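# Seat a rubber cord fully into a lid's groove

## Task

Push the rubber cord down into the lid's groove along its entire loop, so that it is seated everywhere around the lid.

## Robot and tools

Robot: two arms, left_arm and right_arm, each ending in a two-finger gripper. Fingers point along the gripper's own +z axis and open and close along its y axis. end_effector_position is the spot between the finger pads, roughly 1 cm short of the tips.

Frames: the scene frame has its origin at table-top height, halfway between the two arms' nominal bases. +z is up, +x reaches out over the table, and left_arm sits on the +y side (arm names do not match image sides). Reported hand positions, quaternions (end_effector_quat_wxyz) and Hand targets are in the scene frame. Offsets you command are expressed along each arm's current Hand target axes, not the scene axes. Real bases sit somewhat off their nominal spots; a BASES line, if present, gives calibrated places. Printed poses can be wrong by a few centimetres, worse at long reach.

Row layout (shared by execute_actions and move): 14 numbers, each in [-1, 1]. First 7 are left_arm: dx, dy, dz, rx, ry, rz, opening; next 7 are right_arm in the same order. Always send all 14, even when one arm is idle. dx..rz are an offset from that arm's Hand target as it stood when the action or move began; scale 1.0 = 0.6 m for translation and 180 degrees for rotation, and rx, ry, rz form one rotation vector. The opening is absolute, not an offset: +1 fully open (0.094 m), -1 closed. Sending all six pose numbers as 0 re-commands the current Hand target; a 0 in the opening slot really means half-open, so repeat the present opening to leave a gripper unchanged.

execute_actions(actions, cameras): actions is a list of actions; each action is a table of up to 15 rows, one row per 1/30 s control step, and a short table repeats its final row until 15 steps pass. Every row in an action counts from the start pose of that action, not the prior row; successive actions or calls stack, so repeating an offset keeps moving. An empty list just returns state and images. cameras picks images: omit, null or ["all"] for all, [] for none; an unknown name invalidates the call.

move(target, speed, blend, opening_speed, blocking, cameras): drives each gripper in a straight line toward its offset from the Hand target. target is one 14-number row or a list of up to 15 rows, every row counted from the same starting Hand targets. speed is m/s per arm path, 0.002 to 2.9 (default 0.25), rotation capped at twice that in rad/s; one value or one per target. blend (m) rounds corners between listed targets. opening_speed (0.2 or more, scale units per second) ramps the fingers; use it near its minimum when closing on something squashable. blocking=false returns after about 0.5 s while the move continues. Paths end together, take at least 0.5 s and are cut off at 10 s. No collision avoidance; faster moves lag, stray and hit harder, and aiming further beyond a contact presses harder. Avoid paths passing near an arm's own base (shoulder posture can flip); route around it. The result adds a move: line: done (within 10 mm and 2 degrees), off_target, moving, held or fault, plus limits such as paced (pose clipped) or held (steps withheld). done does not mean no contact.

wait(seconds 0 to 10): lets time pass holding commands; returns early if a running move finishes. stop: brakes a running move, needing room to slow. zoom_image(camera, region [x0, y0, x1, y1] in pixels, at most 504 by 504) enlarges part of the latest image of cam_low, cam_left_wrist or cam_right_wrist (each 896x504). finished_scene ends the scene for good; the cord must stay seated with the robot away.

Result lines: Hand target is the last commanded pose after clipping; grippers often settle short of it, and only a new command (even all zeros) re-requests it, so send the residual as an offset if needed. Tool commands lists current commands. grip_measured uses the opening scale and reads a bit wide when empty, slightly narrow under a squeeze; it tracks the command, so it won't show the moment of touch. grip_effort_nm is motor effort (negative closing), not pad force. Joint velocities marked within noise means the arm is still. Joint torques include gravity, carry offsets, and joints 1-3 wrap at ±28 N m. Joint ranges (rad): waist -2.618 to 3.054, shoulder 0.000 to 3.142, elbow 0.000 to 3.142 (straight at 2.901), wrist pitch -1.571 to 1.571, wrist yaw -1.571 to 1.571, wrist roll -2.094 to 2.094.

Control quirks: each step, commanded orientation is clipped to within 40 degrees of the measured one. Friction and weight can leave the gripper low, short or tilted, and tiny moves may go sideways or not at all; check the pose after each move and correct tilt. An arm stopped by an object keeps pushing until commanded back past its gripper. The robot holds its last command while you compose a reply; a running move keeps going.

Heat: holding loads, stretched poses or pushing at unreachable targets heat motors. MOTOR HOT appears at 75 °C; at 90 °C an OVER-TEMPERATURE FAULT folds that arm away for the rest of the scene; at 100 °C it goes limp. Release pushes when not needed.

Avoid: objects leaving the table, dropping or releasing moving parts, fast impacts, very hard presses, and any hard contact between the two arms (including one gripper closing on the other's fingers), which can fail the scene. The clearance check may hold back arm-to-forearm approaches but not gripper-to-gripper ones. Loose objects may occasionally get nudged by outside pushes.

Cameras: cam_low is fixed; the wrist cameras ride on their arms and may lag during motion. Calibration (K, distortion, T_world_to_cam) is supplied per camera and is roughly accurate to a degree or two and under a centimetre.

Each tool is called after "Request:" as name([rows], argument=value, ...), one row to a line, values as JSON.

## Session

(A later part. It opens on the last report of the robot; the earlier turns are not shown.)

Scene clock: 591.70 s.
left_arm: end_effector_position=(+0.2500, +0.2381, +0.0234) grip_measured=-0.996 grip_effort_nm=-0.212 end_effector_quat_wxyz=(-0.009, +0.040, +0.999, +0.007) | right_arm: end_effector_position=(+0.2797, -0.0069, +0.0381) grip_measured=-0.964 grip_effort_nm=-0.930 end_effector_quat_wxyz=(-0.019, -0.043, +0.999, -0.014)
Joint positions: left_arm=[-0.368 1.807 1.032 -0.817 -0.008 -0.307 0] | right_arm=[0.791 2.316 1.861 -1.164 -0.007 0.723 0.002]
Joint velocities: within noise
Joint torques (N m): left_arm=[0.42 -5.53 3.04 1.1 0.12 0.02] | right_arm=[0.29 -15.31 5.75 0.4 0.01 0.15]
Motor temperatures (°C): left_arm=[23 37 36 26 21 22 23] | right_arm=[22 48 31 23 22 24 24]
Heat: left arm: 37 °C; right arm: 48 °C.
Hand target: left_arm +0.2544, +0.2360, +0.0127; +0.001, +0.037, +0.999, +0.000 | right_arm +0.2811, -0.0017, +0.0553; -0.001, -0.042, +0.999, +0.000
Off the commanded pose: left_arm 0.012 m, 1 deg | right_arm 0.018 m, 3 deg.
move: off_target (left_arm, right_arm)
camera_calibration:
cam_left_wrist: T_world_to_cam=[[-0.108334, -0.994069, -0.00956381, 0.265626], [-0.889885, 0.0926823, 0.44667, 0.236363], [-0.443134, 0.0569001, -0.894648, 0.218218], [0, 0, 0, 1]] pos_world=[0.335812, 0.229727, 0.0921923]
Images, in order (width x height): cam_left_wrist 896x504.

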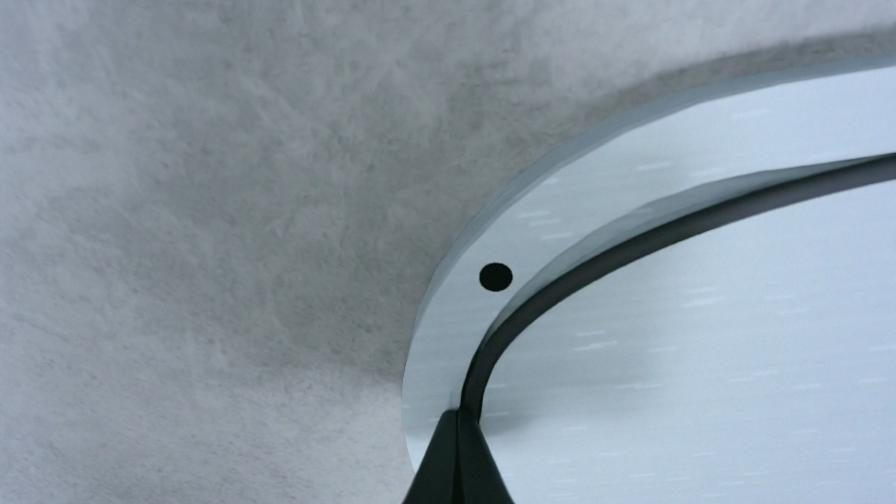

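Request:
move([
  [0.0,0.0,-0.045,0,0,0,-1,0,0.0,0.012,0,0,0,-0.97],
  [-0.0357,-0.009,-0.045,0,0,0,-1,0,0.0,0.012,0,0,0,-0.97],
  [-0.0357,-0.009,0,0,0,0,-1,0,0,0.012,0,0,0,-0.97],
], speed=0.1, cameras=["cam_left_wrist"])

Scene clock: 600.37 s.
left_arm: end_effector_position=(+0.2743, +0.2313, +0.0241) grip_measured=-0.996 grip_effort_nm=-0.212 end_effector_quat_wxyz=(+0.001, +0.037, +0.999, +0.006) | right_arm: end_effector_position=(+0.2797, -0.0069, +0.0334) grip_measured=-0.963 grip_effort_nm=-0.926 end_effector_quat_wxyz=(-0.018, -0.043, +0.999, -0.013)
Joint positions: left_arm=[-0.361 1.875 1.125 -0.824 -0.013 -0.307 0] | right_arm=[0.791 2.316 1.842 -1.14 -0.007 0.723 0.002]
Joint velocities: within noise
Joint torques (N m): left_arm=[0.16 -5.68 3.69 0.91 0.15 0.05] | right_arm=[0.25 -14.75 5.68 0.43 0.01 0.14]
Motor temperatures (°C): left_arm=[23 36 35 26 21 22 23] | right_arm=[22 49 31 23 22 24 24]
Heat: left arm: 36 °C; right arm: 49 °C.
Hand target: left_arm +0.2755, +0.2290, +0.0128; +0.001, +0.037, +0.999, +0.000 | right_arm +0.2811, -0.0018, +0.0480; -0.001, -0.042, +0.999, +0.000
Off the commanded pose: left_arm 0.012 m, 1 deg | right_arm 0.016 m, 2 deg.
move: off_target (left_arm, right_arm)
camera_calibration:
cam_left_wrist: T_world_to_cam=[[-0.101818, -0.994763, -0.00890719, 0.259866], [-0.898827, 0.0881546, 0.429346, 0.262374], [-0.426313, 0.0517214, -0.903096, 0.226736], [0, 0, 0, 1]] pos_world=[0.358948, 0.223648, 0.0944292]
Images, in order (width x height): cam_left_wrist 896x504.

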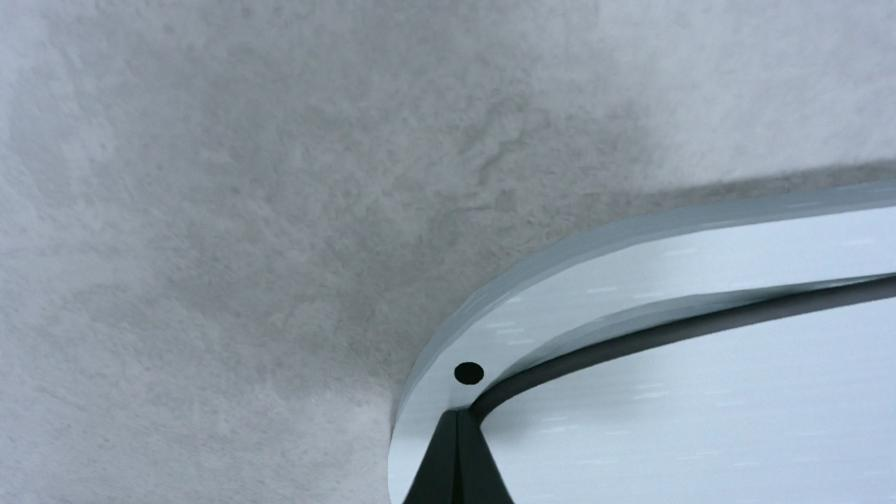

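Request:
move([
  [0.0,0.0,-0.045,0,0,0,-1,0,0.0,0.0,0,0,0,-0.97],
  [-0.0226,-0.0168,-0.045,0,0,0,-1,0,0.0,0.0,0,0,0,-0.97],
  [-0.0226,-0.0168,0,0,0,0,-1,0,0,0.0,0,0,0,-0.97],
], speed=0.1, cameras=["cam_left_wrist"])

Scene clock: 605.97 s.
left_arm: end_effector_position=(+0.2883, +0.2218, +0.0242) grip_measured=-0.996 grip_effort_nm=-0.212 end_effector_quat_wxyz=(+0.002, +0.039, +0.999, +0.005) | right_arm: end_effector_position=(+0.2799, -0.0067, +0.0334) grip_measured=-0.963 grip_effort_nm=-0.828 end_effector_quat_wxyz=(-0.018, -0.043, +0.999, -0.012)
Joint positions: left_arm=[-0.371 1.928 1.2 -0.843 -0.011 -0.312 0] | right_arm=[0.791 2.316 1.842 -1.139 -0.007 0.723 0.002]
Joint velocities: within noise
Joint torques (N m): left_arm=[-0.36 -6.41 3.54 0.87 0.16 -0.07] | right_arm=[0.27 -14.76 5.72 0.41 0.03 0.16]
Motor temperatures (°C): left_arm=[23 35 35 26 21 22 23] | right_arm=[22 50 31 23 22 24 24]
Heat: left arm: 35 °C; right arm: 50 °C.
Hand target: left_arm +0.2881, +0.2180, +0.0127; +0.001, +0.037, +0.999, +0.000 | right_arm +0.2810, -0.0018, +0.0480; -0.001, -0.042, +0.999, +0.000
Off the commanded pose: left_arm 0.012 m, 1 deg | right_arm 0.016 m, 2 deg.
move: off_target (left_arm, right_arm)
camera_calibration:
cam_left_wrist: T_world_to_cam=[[-0.106712, -0.994269, -0.00638418, 0.253103], [-0.898986, 0.0937389, 0.427828, 0.274509], [-0.424777, 0.0513938, -0.903838, 0.23296], [0, 0, 0, 1]] pos_world=[0.372746, 0.213948, 0.0947311]
Images, in order (width x height): cam_left_wrist 896x504.

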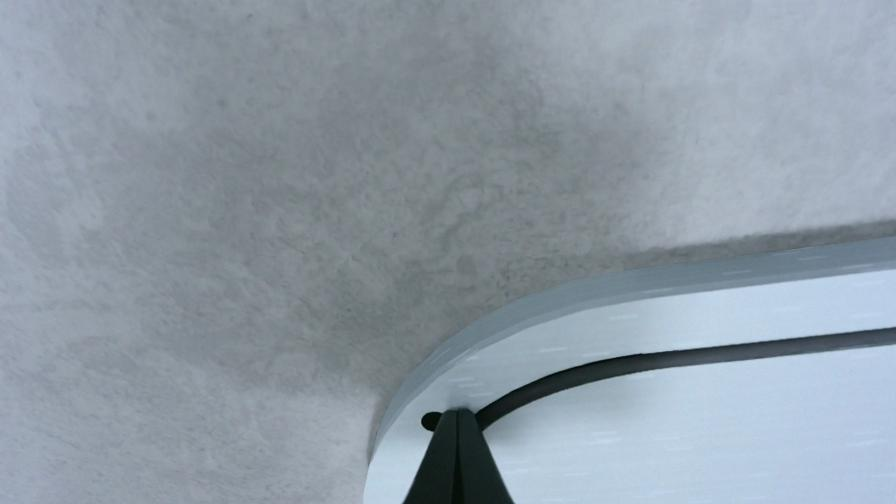

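Request:
move([
  [0.0,0.0,-0.045,0,0,0,-1,0,0.0,0.0,0,0,0,-0.97],
  [-0.0256,-0.04,-0.045,0,0,0,-1,0,0.0,0.0,0,0,0,-0.97],
  [-0.0256,-0.04,0,0,0,0,-1,0,0,0.0,0,0,0,-0.97],
], speed=0.1, cameras=["cam_left_wrist","cam_right_wrist"])

Scene clock: 612.00 s.
left_arm: end_effector_position=(+0.3008, +0.1943, +0.0248) grip_measured=-0.996 grip_effort_nm=-0.212 end_effector_quat_wxyz=(+0.001, +0.042, +0.999, +0.003) | right_arm: end_effector_position=(+0.2800, -0.0066, +0.0334) grip_measured=-0.963 grip_effort_nm=-0.896 end_effector_quat_wxyz=(-0.017, -0.043, +0.999, -0.012)
Joint positions: left_arm=[-0.426 2.004 1.313 -0.88 -0.005 -0.361 0] | right_arm=[0.791 2.316 1.842 -1.138 -0.007 0.724 0.002]
Joint velocities: within noise
Joint torques (N m): left_arm=[0.09 -7.02 3.6 0.9 0.07 0.03] | right_arm=[0.31 -14.8 5.7 0.41 0.02 0.15]
Motor temperatures (°C): left_arm=[23 34 35 26 21 22 23] | right_arm=[22 51 31 23 22 24 25]
Heat: left arm: 35 °C; right arm: 51 °C.
Hand target: left_arm +0.3017, +0.1930, +0.0127; +0.001, +0.037, +0.999, +0.000 | right_arm +0.2811, -0.0018, +0.0480; -0.001, -0.042, +0.999, +0.000
Off the commanded pose: left_arm 0.012 m, 1 deg | right_arm 0.015 m, 2 deg.
move: off_target (left_arm, right_arm)
camera_calibration:
cam_left_wrist: T_world_to_cam=[[-0.112441, -0.993658, -0.000975668, 0.228594], [-0.897447, 0.101132, 0.429373, 0.286102], [-0.426551, 0.0491546, -0.903127, 0.241214], [0, 0, 0, 1]] pos_world=[0.385355, 0.186353, 0.0952248]
cam_right_wrist: T_world_to_cam=[[0.0840394, -0.996431, 0.00795293, -0.025663], [-0.883003, -0.0707694, 0.464002, 0.275875], [-0.461783, -0.0460169, -0.885799, 0.257711], [0, 0, 0, 1]] pos_world=[0.364762, 0.00581115, 0.100478]
Images, in order (width x height): cam_left_wrist 896x504, cam_right_wrist 896x504.

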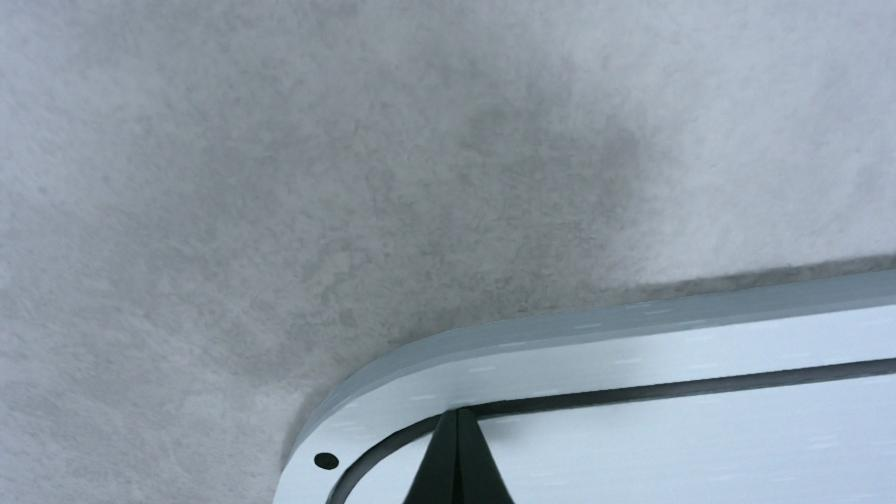

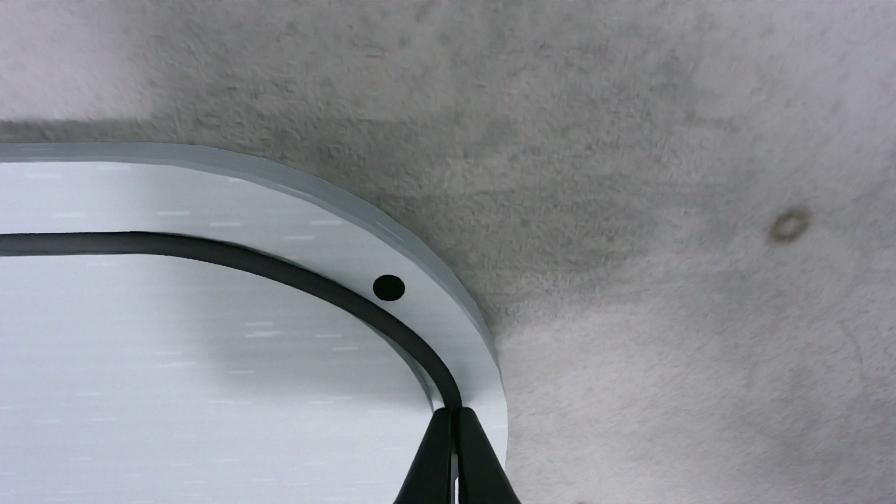

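Request:
move([
  [0.0,0.0,-0.045,0,0,0,-1,0,0.0,0.0,0,0,0,-0.97],
  [-0.015,-0.066,-0.045,0,0,0,-1,0,0.0067,0.03,0,0,0,-0.97],
  [-0.015,-0.066,0,0,0,0,-1,0,0.0067,0.03,0,0,0,-0.97],
], speed=0.1, cameras=["cam_left_wrist","cam_right_wrist"])

Request:
zoom_image(camera="cam_right_wrist", region=[350, 300, 570, 504])

Scene clock: 621.93 s.
left_arm: end_effector_position=(+0.3050, +0.1542, +0.0255) grip_measured=-0.996 grip_effort_nm=-0.212 end_effector_quat_wxyz=(-0.002, +0.043, +0.999, +0.003) | right_arm: end_effector_position=(+0.2791, -0.0033, +0.0281) grip_measured=-0.966 grip_effort_nm=-0.955 end_effector_quat_wxyz=(-0.013, -0.043, +0.999, -0.008)
Joint positions: left_arm=[-0.516 2.085 1.439 -0.931 -0.004 -0.449 0] | right_arm=[0.798 2.316 1.821 -1.105 -0.006 0.73 0.002]
Joint velocities: within noise
Joint torques (N m): left_arm=[0.25 -7.62 3.6 0.92 0.06 -0.07] | right_arm=[0.31 -12.12 5.59 0.66 0.02 0.14]
Motor temperatures (°C): left_arm=[23 34 35 26 21 22 23] | right_arm=[22 52 31 23 22 24 25]
Heat: left arm: 35 °C; right arm: 52 °C.
Hand target: left_arm +0.3077, +0.1528, +0.0126; +0.001, +0.037, +0.999, +0.000 | right_arm +0.2806, +0.0023, +0.0300; -0.001, -0.042, +0.999, +0.000
Off the commanded pose: left_arm 0.013 m, 1 deg | right_arm 0.006 m, 2 deg.
move: off_target (left_arm)
camera_calibration:
cam_left_wrist: T_world_to_cam=[[-0.114716, -0.993397, -0.00164248, 0.189862], [-0.895083, 0.102645, 0.433925, 0.292584], [-0.430891, 0.0512483, -0.900947, 0.246477], [0, 0, 0, 1]] pos_world=[0.389872, 0.145945, 0.0954155]
cam_right_wrist: T_world_to_cam=[[0.0847757, -0.9964, 0.000304011, -0.0222654], [-0.887018, -0.0753302, 0.455549, 0.279061], [-0.453886, -0.0388892, -0.890211, 0.250757], [0, 0, 0, 1]] pos_world=[0.363235, 0.00858828, 0.0961075]
Images, in order (width x height): cam_left_wrist 896x504, cam_right_wrist 896x504.

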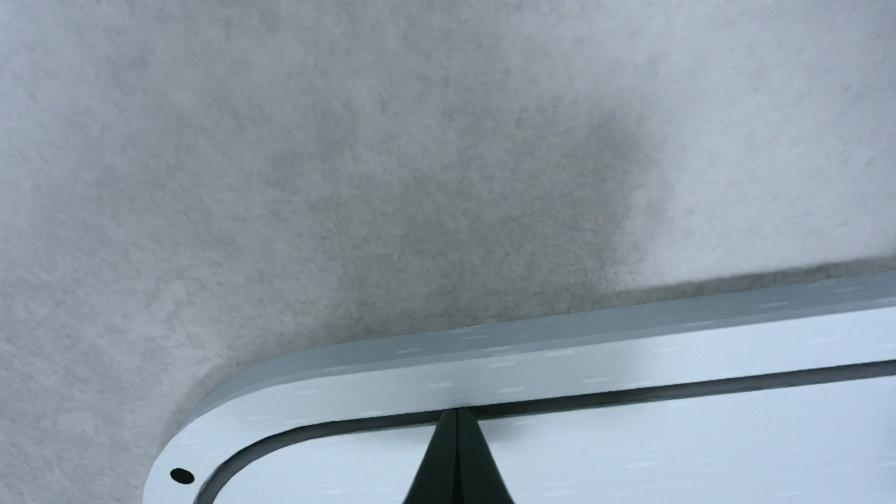

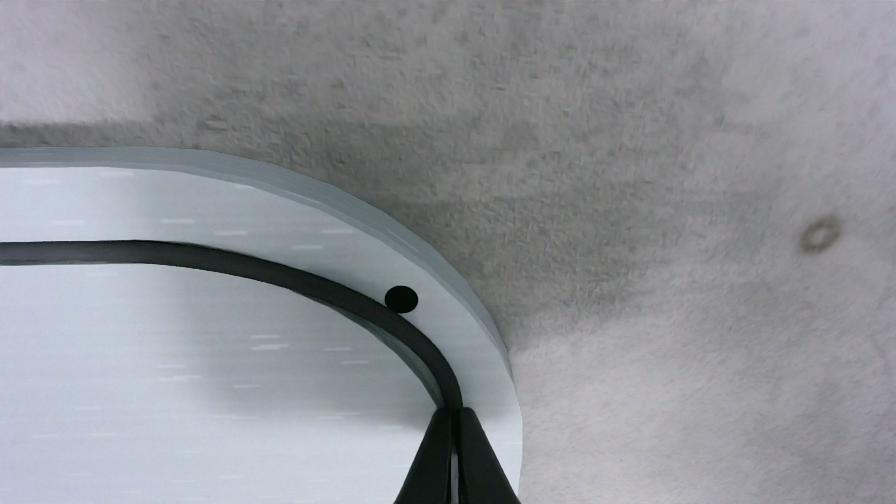

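Scaled by 2.291 from the camera's 896x504 image, which has a finer 1280x720 frame.

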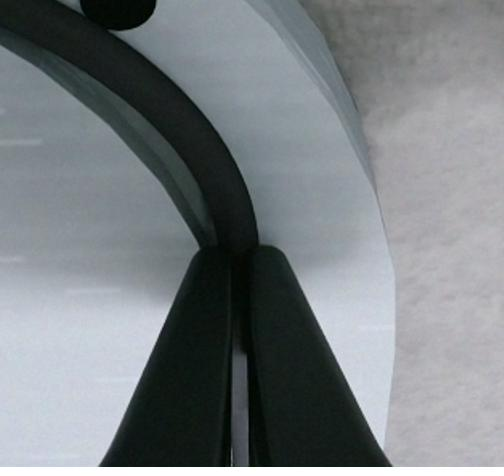

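Request:
move([
  [0.0,0.06,-0.15,0,0,0,-1,0,0,0,0,0,0,-0.75],
  [0.0,0.2,-0.2,0,0,0,-1,0,0,-0.05,0,0,0,-0.75],
  [0.0,0.2,-0.2,0,0,0,-1,0.06,0,-0.05,0,0,0,-1],
], speed=0.12)

Scene clock: 632.07 s.
left_arm: end_effector_position=(+0.3129, +0.2722, +0.1159) grip_measured=-0.996 grip_effort_nm=-0.208 end_effector_quat_wxyz=(-0.022, +0.032, +0.999, +0.002) | right_arm: end_effector_position=(+0.2415, -0.0038, +0.0460) grip_measured=-0.989 grip_effort_nm=-0.608 end_effector_quat_wxyz=(-0.018, -0.047, +0.999, -0.015)
Joint positions: left_arm=[-0.2 1.894 1.536 -1.256 0.005 -0.155 0] | right_arm=[0.864 2.212 1.717 -1.122 -0.006 0.788 0.001]
Joint velocities: within noise
Joint torques (N m): left_arm=[0.12 -12.22 6.72 0.21 -0.03 0.19] | right_arm=[-0.43 -14.16 5.65 0.44 0.03 0.15]
Motor temperatures (°C): left_arm=[23 34 34 26 21 22 23] | right_arm=[22 51 31 23 22 24 24]
Heat: left arm: 34 °C; right arm: 51 °C.
Hand target: left_arm +0.3164, +0.2725, +0.1327; +0.001, +0.037, +0.999, +0.000 | right_arm +0.2448, -0.0007, +0.0601; -0.001, -0.042, +0.999, +0.000
Off the commanded pose: left_arm 0.017 m, 3 deg | right_arm 0.015 m, 3 deg.
move: off_target (left_arm, right_arm); target 3's new opening was sent with right_arm's hand 0.015 m and 3 deg from that target
camera_calibration:
cam_left_wrist: T_world_to_cam=[[-0.0912196, -0.995825, 0.00330274, 0.300933], [-0.879021, 0.0820778, 0.469664, 0.244693], [-0.467975, 0.0399394, -0.882839, 0.337945], [0, 0, 0, 1]] pos_world=[0.400691, 0.266095, 0.182433]
cam_right_wrist: T_world_to_cam=[[0.0928615, -0.995592, 0.0131892, -0.0220853], [-0.882174, -0.0761262, 0.464729, 0.235955], [-0.461677, -0.0547907, -0.885355, 0.251118], [0, 0, 0, 1]] pos_world=[0.32614, 0.00973335, 0.112964]

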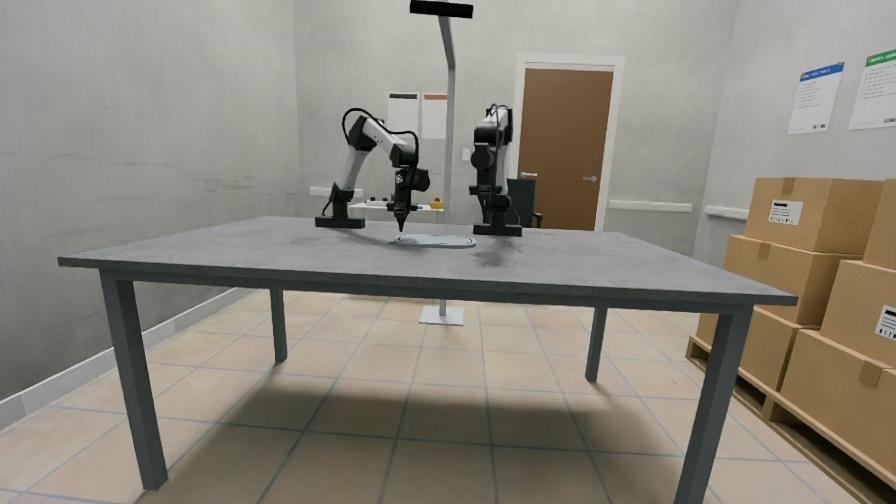

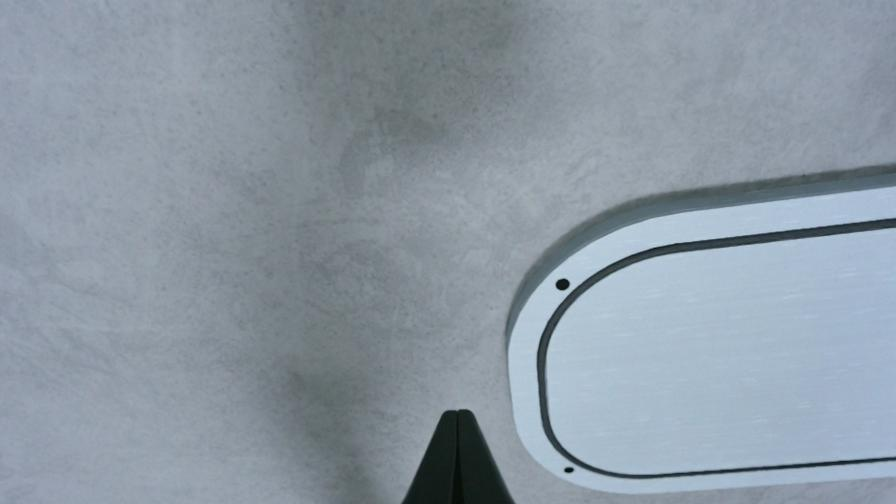

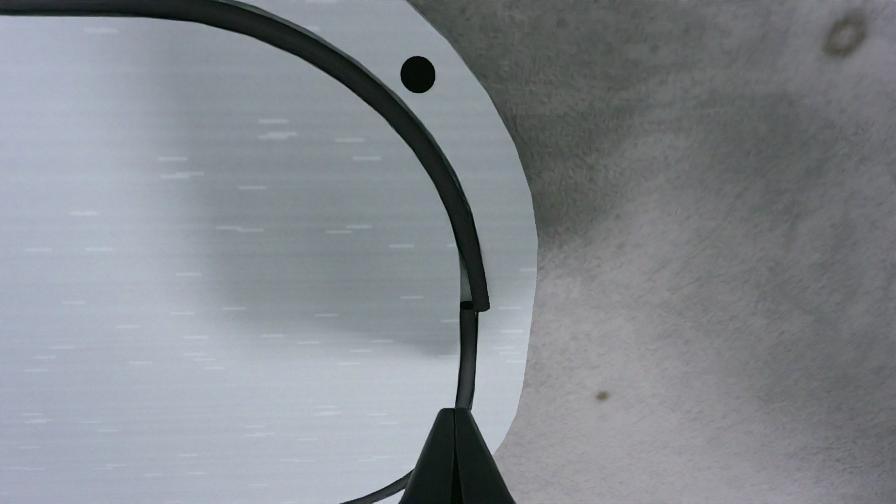

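Request:
move([
  [0,0,0,0,0,0,-1,-0.062,-0.014,0.0,0,0,0,-1],
  [0,0,0,0,0,0,-1,-0.062,-0.014,0.077,0,0,0,-1],
], speed=0.1, cameras=["cam_right_wrist"])

Scene clock: 641.67 s.
left_arm: end_effector_position=(+0.3126, +0.2723, +0.1159) grip_measured=-0.996 grip_effort_nm=-0.212 end_effector_quat_wxyz=(-0.022, +0.032, +0.999, +0.002) | right_arm: end_effector_position=(+0.2796, -0.0077, +0.0260) grip_measured=-0.989 grip_effort_nm=-0.603 end_effector_quat_wxyz=(-0.004, -0.039, +0.999, +0.000)
Joint positions: left_arm=[-0.2 1.894 1.536 -1.257 0.005 -0.155 0] | right_arm=[0.791 2.284 1.758 -1.051 -0.005 0.732 0.001]
Joint velocities: within noise
Joint torques (N m): left_arm=[0.2 -12.22 7.08 0.23 -0.03 0.17] | right_arm=[-0.39 -9.24 5.14 0.88 0.01 -0.02]
Motor temperatures (°C): left_arm=[23 35 35 26 21 22 23] | right_arm=[22 50 31 23 22 24 24]
Heat: left arm: 35 °C; right arm: 50 °C.
Hand target: left_arm +0.3164, +0.2725, +0.1327; +0.000, +0.037, +0.999, +0.000 | right_arm +0.2824, -0.0059, +0.0138; -0.001, -0.042, +0.999, +0.000
Off the commanded pose: left_arm 0.017 m, 3 deg | right_arm 0.013 m, 1 deg.
move: off_target (left_arm, right_arm)
camera_calibration:
cam_right_wrist: T_world_to_cam=[[0.0754217, -0.997056, -0.0138418, -0.0236058], [-0.895009, -0.0738094, 0.439899, 0.282819], [-0.439625, -0.0207894, -0.897941, 0.245227], [0, 0, 0, 1]] pos_world=[0.362713, 0.00243653, 0.0954607]
Images, in order (width x height): cam_right_wrist 896x504.

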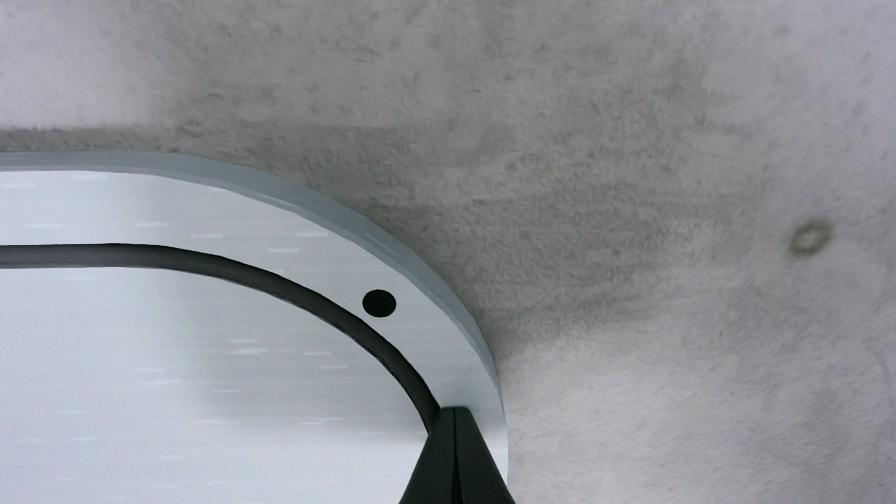

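Request:
move([
  [0,0,0,0,0,0,-1,0,0,-0.05,0,0,0,-1],
  [0,0,0,0,0,0,-1,0.0213,0.005,-0.05,0,0,0,-1],
  [0,0,0,0,0,0,-1,0.0213,0.005,0.0,0,0,0,-1],
], speed=0.1, cameras=["cam_right_wrist"])

Request:
move([
  [0,0,0,0,0,0,-1,0,0,-0.08,0,0,0,-1],
  [0,0,0,0,0,0,-1,0.04,0,-0.09,0,0,0,-1],
], speed=0.15, cameras=["cam_right_wrist"])

Request:
zoom_image(camera="cam_right_wrist", region=[330, 150, 600, 420])

Scene clock: 649.23 s.
left_arm: end_effector_position=(+0.3125, +0.2723, +0.1159) grip_measured=-0.996 grip_effort_nm=-0.208 end_effector_quat_wxyz=(-0.023, +0.032, +0.999, +0.002) | right_arm: end_effector_position=(+0.2703, -0.0087, +0.0253) grip_measured=-0.989 grip_effort_nm=-0.603 end_effector_quat_wxyz=(-0.005, -0.044, +0.999, -0.006)
Joint positions: left_arm=[-0.2 1.894 1.536 -1.257 0.005 -0.155 0] | right_arm=[0.808 2.265 1.723 -1.043 0.001 0.738 0.001]
Joint velocities: within noise
Joint torques (N m): left_arm=[0.05 -12.25 6.94 0.21 0 0.15] | right_arm=[0.17 -9.94 3.96 0.96 -0.05 0.16]
Motor temperatures (°C): left_arm=[23 35 35 26 21 22 23] | right_arm=[22 48 31 23 22 24 24]
Heat: left arm: 35 °C; right arm: 48 °C.
Hand target: left_arm +0.3164, +0.2725, +0.1327; +0.000, +0.037, +0.999, +0.000 | right_arm +0.2695, -0.0041, +0.0137; -0.001, -0.042, +0.999, +0.000
Off the commanded pose: left_arm 0.017 m, 3 deg | right_arm 0.012 m, 1 deg.
move: off_target (left_arm, right_arm)
camera_calibration:
cam_right_wrist: T_world_to_cam=[[0.0860973, -0.996281, -0.00329789, -0.0271407], [-0.893794, -0.078702, 0.441518, 0.274219], [-0.440135, -0.0350659, -0.897246, 0.240508], [0, 0, 0, 1]] pos_world=[0.353289, 0.00297543, 0.0946327]
Images, in order (width x height): cam_right_wrist 896x504.

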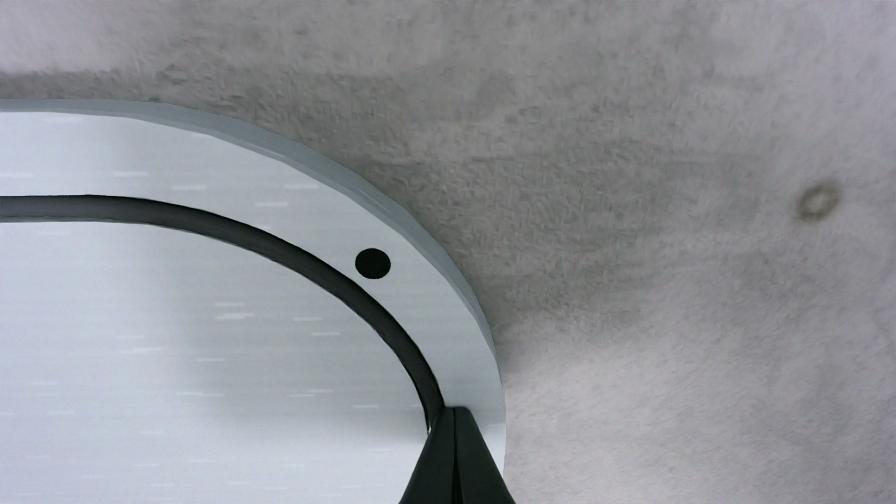

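Scene clock: 650.40 s.
left_arm: end_effector_position=(+0.3125, +0.2723, +0.1159) grip_measured=-0.996 grip_effort_nm=-0.212 end_effector_quat_wxyz=(-0.023, +0.032, +0.999, +0.002) | right_arm: end_effector_position=(+0.2472, -0.0055, +0.0555) grip_measured=-0.989 grip_effort_nm=-0.603 end_effector_quat_wxyz=(-0.007, -0.048, +0.999, -0.008)
Joint positions: left_arm=[-0.2 1.894 1.536 -1.257 0.005 -0.155 0] | right_arm=[0.854 2.187 1.718 -1.122 0.001 0.777 0.001]
Joint velocities: within noise
Joint torques (N m): left_arm=[0.05 -12.08 7.06 0.19 0.01 0.15] | right_arm=[-0.24 -13.6 5.63 0.27 -0.04 0.2]
Motor temperatures (°C): left_arm=[23 35 35 26 21 22 23] | right_arm=[22 49 31 23 22 24 24]
Heat: left arm: 35 °C; right arm: 49 °C.
Hand target: left_arm +0.3164, +0.2725, +0.1327; +0.000, +0.037, +0.999, +0.000 | right_arm +0.2457, -0.0060, +0.0678; -0.001, -0.042, +0.999, +0.000
Off the commanded pose: left_arm 0.017 m, 3 deg | right_arm 0.012 m, 1 deg.
move: off_target (left_arm, right_arm)
camera_calibration:
cam_right_wrist: T_world_to_cam=[[0.0933444, -0.995634, 0.000787283, -0.0238744], [-0.891637, -0.0832424, 0.445034, 0.239799], [-0.443025, -0.0422434, -0.895514, 0.258085], [0, 0, 0, 1]] pos_world=[0.33038, 0.00709363, 0.124419]
Images, in order (width x height): cam_right_wrist 896x504.

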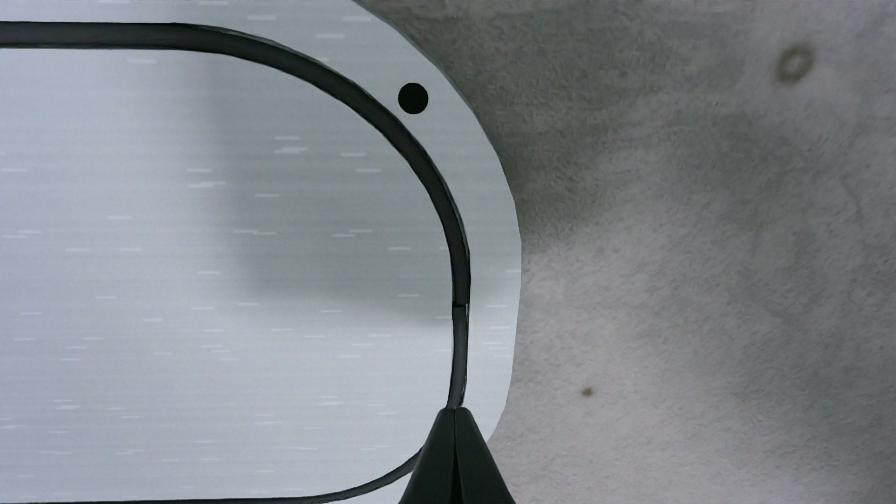

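Scaled by 1.867 from the camera's 896x504 image, which has a finer 1280x720 frame.

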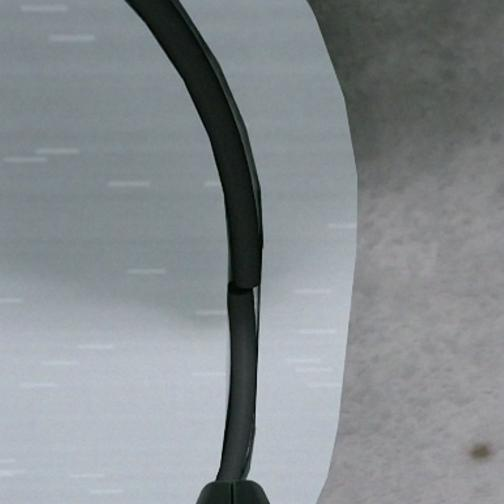

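Request:
move([
  [0,0,0,0,0,0,-1,-0.0325,0.004,0.03,0,0,0,-1],
  [0,0,0,0,0,0,-1,-0.0325,0.004,0.0905,0,0,0,-1],
], speed=0.1, cameras=["cam_right_wrist"])

Request:
move([
  [0,0,0,0,0,0,-1,0,0,-0.08,0,0,0,-1],
  [0,0,0,0,0,0,-1,0.04,0,-0.12,0,0,0,-1],
], speed=0.15, cameras=["cam_right_wrist"])

Request:
zoom_image(camera="cam_right_wrist", region=[330, 150, 600, 420])

Scene clock: 660.40 s.
left_arm: end_effector_position=(+0.3125, +0.2723, +0.1159) grip_measured=-0.996 grip_effort_nm=-0.217 end_effector_quat_wxyz=(-0.023, +0.032, +0.999, +0.002) | right_arm: end_effector_position=(+0.2623, -0.0015, +0.0261) grip_measured=-0.989 grip_effort_nm=-0.598 end_effector_quat_wxyz=(+0.000, -0.041, +0.999, +0.001)
Joint positions: left_arm=[-0.2 1.894 1.536 -1.257 0.005 -0.155 0] | right_arm=[0.832 2.248 1.697 -1.018 -0.002 0.768 0.001]
Joint velocities: within noise
Joint torques (N m): left_arm=[0.08 -12.19 6.91 0.23 -0.05 0.15] | right_arm=[-0.81 -8.75 4.92 0.79 0 -0.01]
Motor temperatures (°C): left_arm=[23 36 36 26 21 22 23] | right_arm=[22 49 31 23 22 24 24]
Heat: left arm: 36 °C; right arm: 49 °C.
Hand target: left_arm +0.3164, +0.2725, +0.1327; +0.001, +0.037, +0.999, +0.000 | right_arm +0.2648, -0.0020, +0.0135; -0.001, -0.042, +0.999, +0.000
Off the commanded pose: left_arm 0.017 m, 3 deg | right_arm 0.013 m, 0 deg.
move: off_target (left_arm, right_arm)
camera_calibration:
cam_right_wrist: T_world_to_cam=[[0.080499, -0.996611, -0.0169211, -0.0174249], [-0.898446, -0.0799005, 0.431753, 0.268892], [-0.431642, -0.0195529, -0.901833, 0.235816], [0, 0, 0, 1]] pos_world=[0.344776, 0.00872964, 0.0962772]
Images, in order (width x height): cam_right_wrist 896x504.

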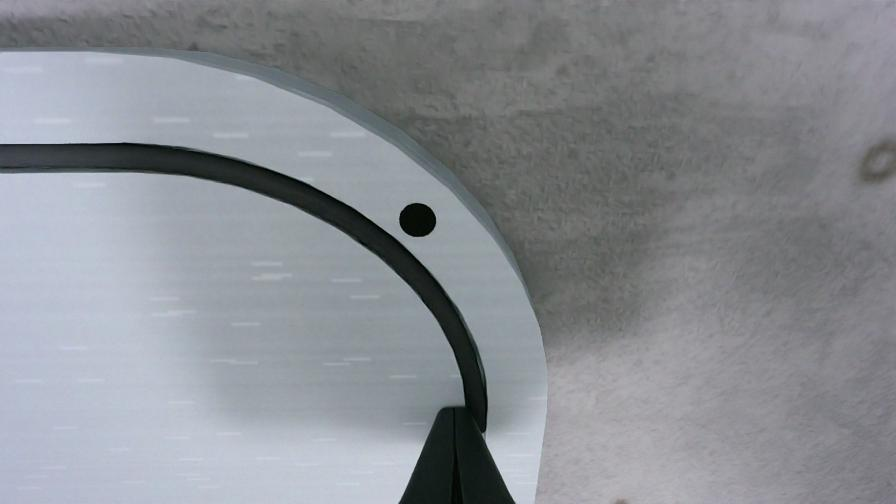

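Scene clock: 661.67 s.
left_arm: end_effector_position=(+0.3125, +0.2723, +0.1159) grip_measured=-0.996 grip_effort_nm=-0.208 end_effector_quat_wxyz=(-0.023, +0.032, +0.999, +0.002) | right_arm: end_effector_position=(+0.2436, -0.0033, +0.0749) grip_measured=-0.989 grip_effort_nm=-0.608 end_effector_quat_wxyz=(-0.005, -0.046, +0.999, -0.005)
Joint positions: left_arm=[-0.2 1.894 1.536 -1.257 0.005 -0.155 0] | right_arm=[0.863 2.162 1.756 -1.178 -0.002 0.789 0.001]
Joint velocities: within noise
Joint torques (N m): left_arm=[0.08 -12.05 6.93 0.24 -0.01 0.14] | right_arm=[-0.06 -12.96 6.01 0.24 -0.02 0.17]
Motor temperatures (°C): left_arm=[23 36 36 26 21 22 23] | right_arm=[22 49 31 23 22 24 24]
Heat: left arm: 36 °C; right arm: 49 °C.
Hand target: left_arm +0.3164, +0.2725, +0.1327; +0.001, +0.037, +0.999, +0.000 | right_arm +0.2410, -0.0040, +0.0855; -0.001, -0.042, +0.999, +0.000
Off the commanded pose: left_arm 0.017 m, 3 deg | right_arm 0.011 m, 1 deg.
move: off_target (left_arm, right_arm)
camera_calibration:
cam_right_wrist: T_world_to_cam=[[0.0902469, -0.995904, -0.00554596, -0.0201361], [-0.893124, -0.0833946, 0.442013, 0.228681], [-0.440665, -0.034937, -0.896992, 0.273502], [0, 0, 0, 1]] pos_world=[0.32658, 0.00857249, 0.144138]
Images, in order (width x height): cam_right_wrist 896x504.

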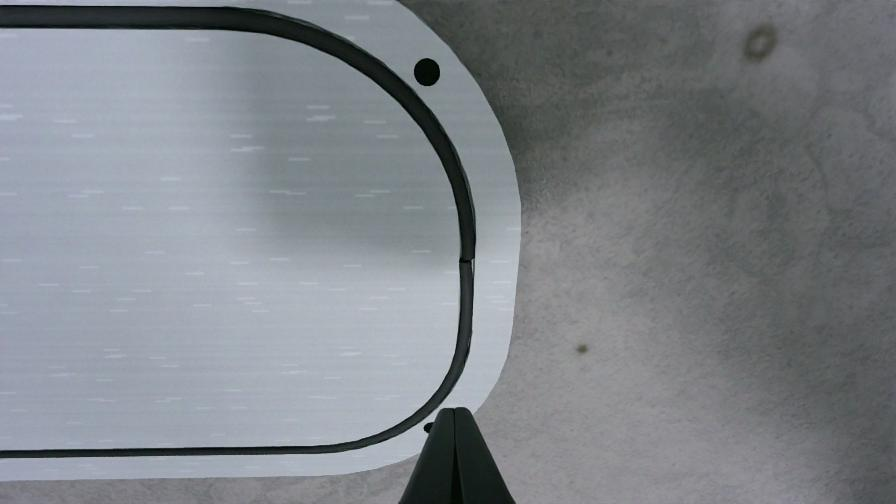

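Scaled by 1.867 from the camera's 896x504 image, which has a finer 1280x720 frame.

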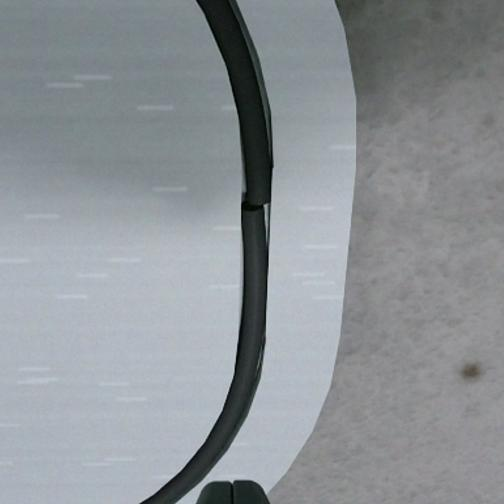

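Request:
zoom_image(camera="cam_right_wrist", region=[200, 0, 400, 112])

Request:
zoom_image(camera="cam_right_wrist", region=[420, 210, 520, 310])

Request:
zoom_image(camera="cam_right_wrist", region=[100, 380, 300, 492])

Scaled by 2.520 from the camera's 896x504 image, which has a finer 1280x720 frame.

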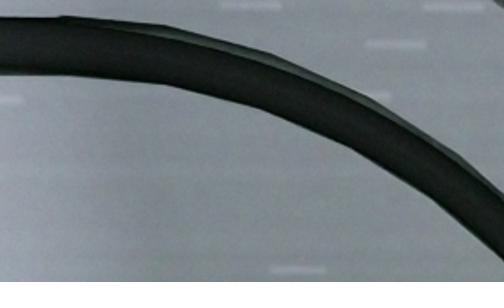

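Scaled by 5.040 from the camera's 896x504 image, which has a finer 1280x720 frame.

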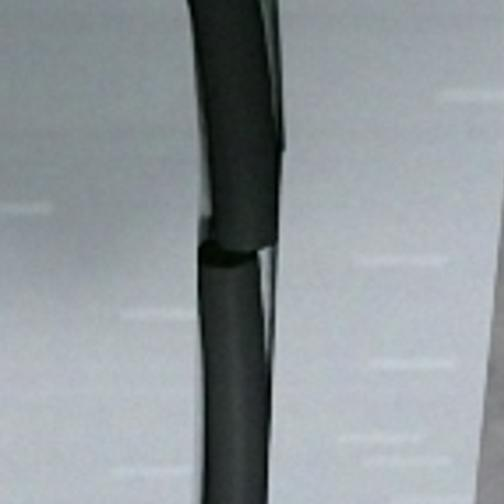

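Scaled by 2.520 from the camera's 896x504 image, which has a finer 1280x720 frame.

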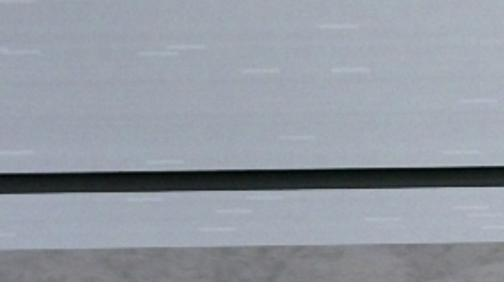

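Request:
move([
  [0,0,0,0,0,0,-1,-0.039,-0.009,0.06,0,0,0,-1],
  [0,0,0,0,0,0,-1,-0.039,-0.009,0.1217,0,0,0,-1],
], speed=0.1, cameras=["cam_right_wrist"])

Scene clock: 677.87 s.
left_arm: end_effector_position=(+0.3125, +0.2723, +0.1159) grip_measured=-0.996 grip_effort_nm=-0.212 end_effector_quat_wxyz=(-0.023, +0.032, +0.999, +0.002) | right_arm: end_effector_position=(+0.2605, -0.0094, +0.0256) grip_measured=-0.989 grip_effort_nm=-0.603 end_effector_quat_wxyz=(-0.004, -0.041, +0.999, -0.003)
Joint positions: left_arm=[-0.2 1.894 1.536 -1.257 0.005 -0.155 0] | right_arm=[0.823 2.234 1.671 -1.019 -0.002 0.76 0.001]
Joint velocities: within noise
Joint torques (N m): left_arm=[0.02 -12.15 6.86 0.23 -0.01 0.12] | right_arm=[-0.65 -8.68 4.86 0.96 0 -0.03]
Motor temperatures (°C): left_arm=[23 37 36 26 21 22 23] | right_arm=[22 52 31 23 22 24 24]
Heat: left arm: 37 °C; right arm: 52 °C.
Hand target: left_arm +0.3164, +0.2724, +0.1327; +0.001, +0.037, +0.999, +0.000 | right_arm +0.2646, -0.0075, +0.0124; -0.001, -0.042, +0.999, +0.000
Off the commanded pose: left_arm 0.017 m, 3 deg | right_arm 0.014 m, 1 deg.
move: off_target (left_arm, right_arm)
camera_calibration:
cam_right_wrist: T_world_to_cam=[[0.0791671, -0.996832, -0.00769448, -0.02511], [-0.894662, -0.0744531, 0.440495, 0.265555], [-0.439673, -0.0279888, -0.897722, 0.236391], [0, 0, 0, 1]] pos_world=[0.343504, 0.00135719, 0.0950448]
Images, in order (width x height): cam_right_wrist 896x504.

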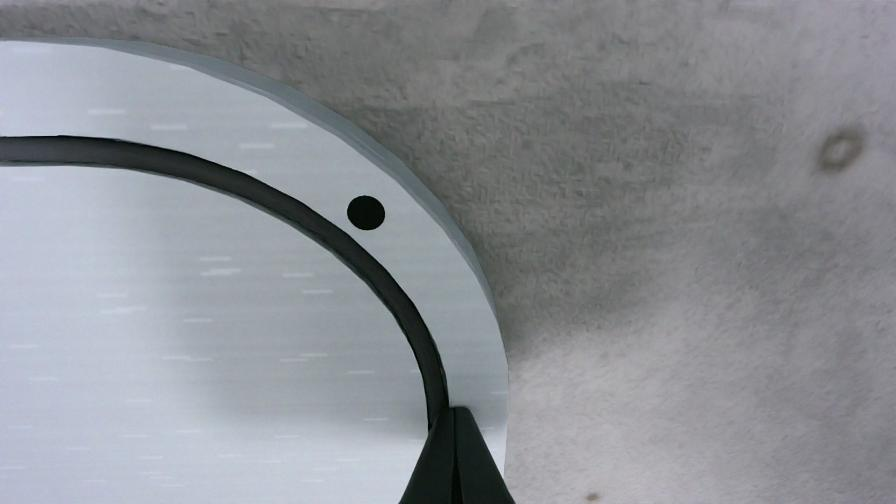

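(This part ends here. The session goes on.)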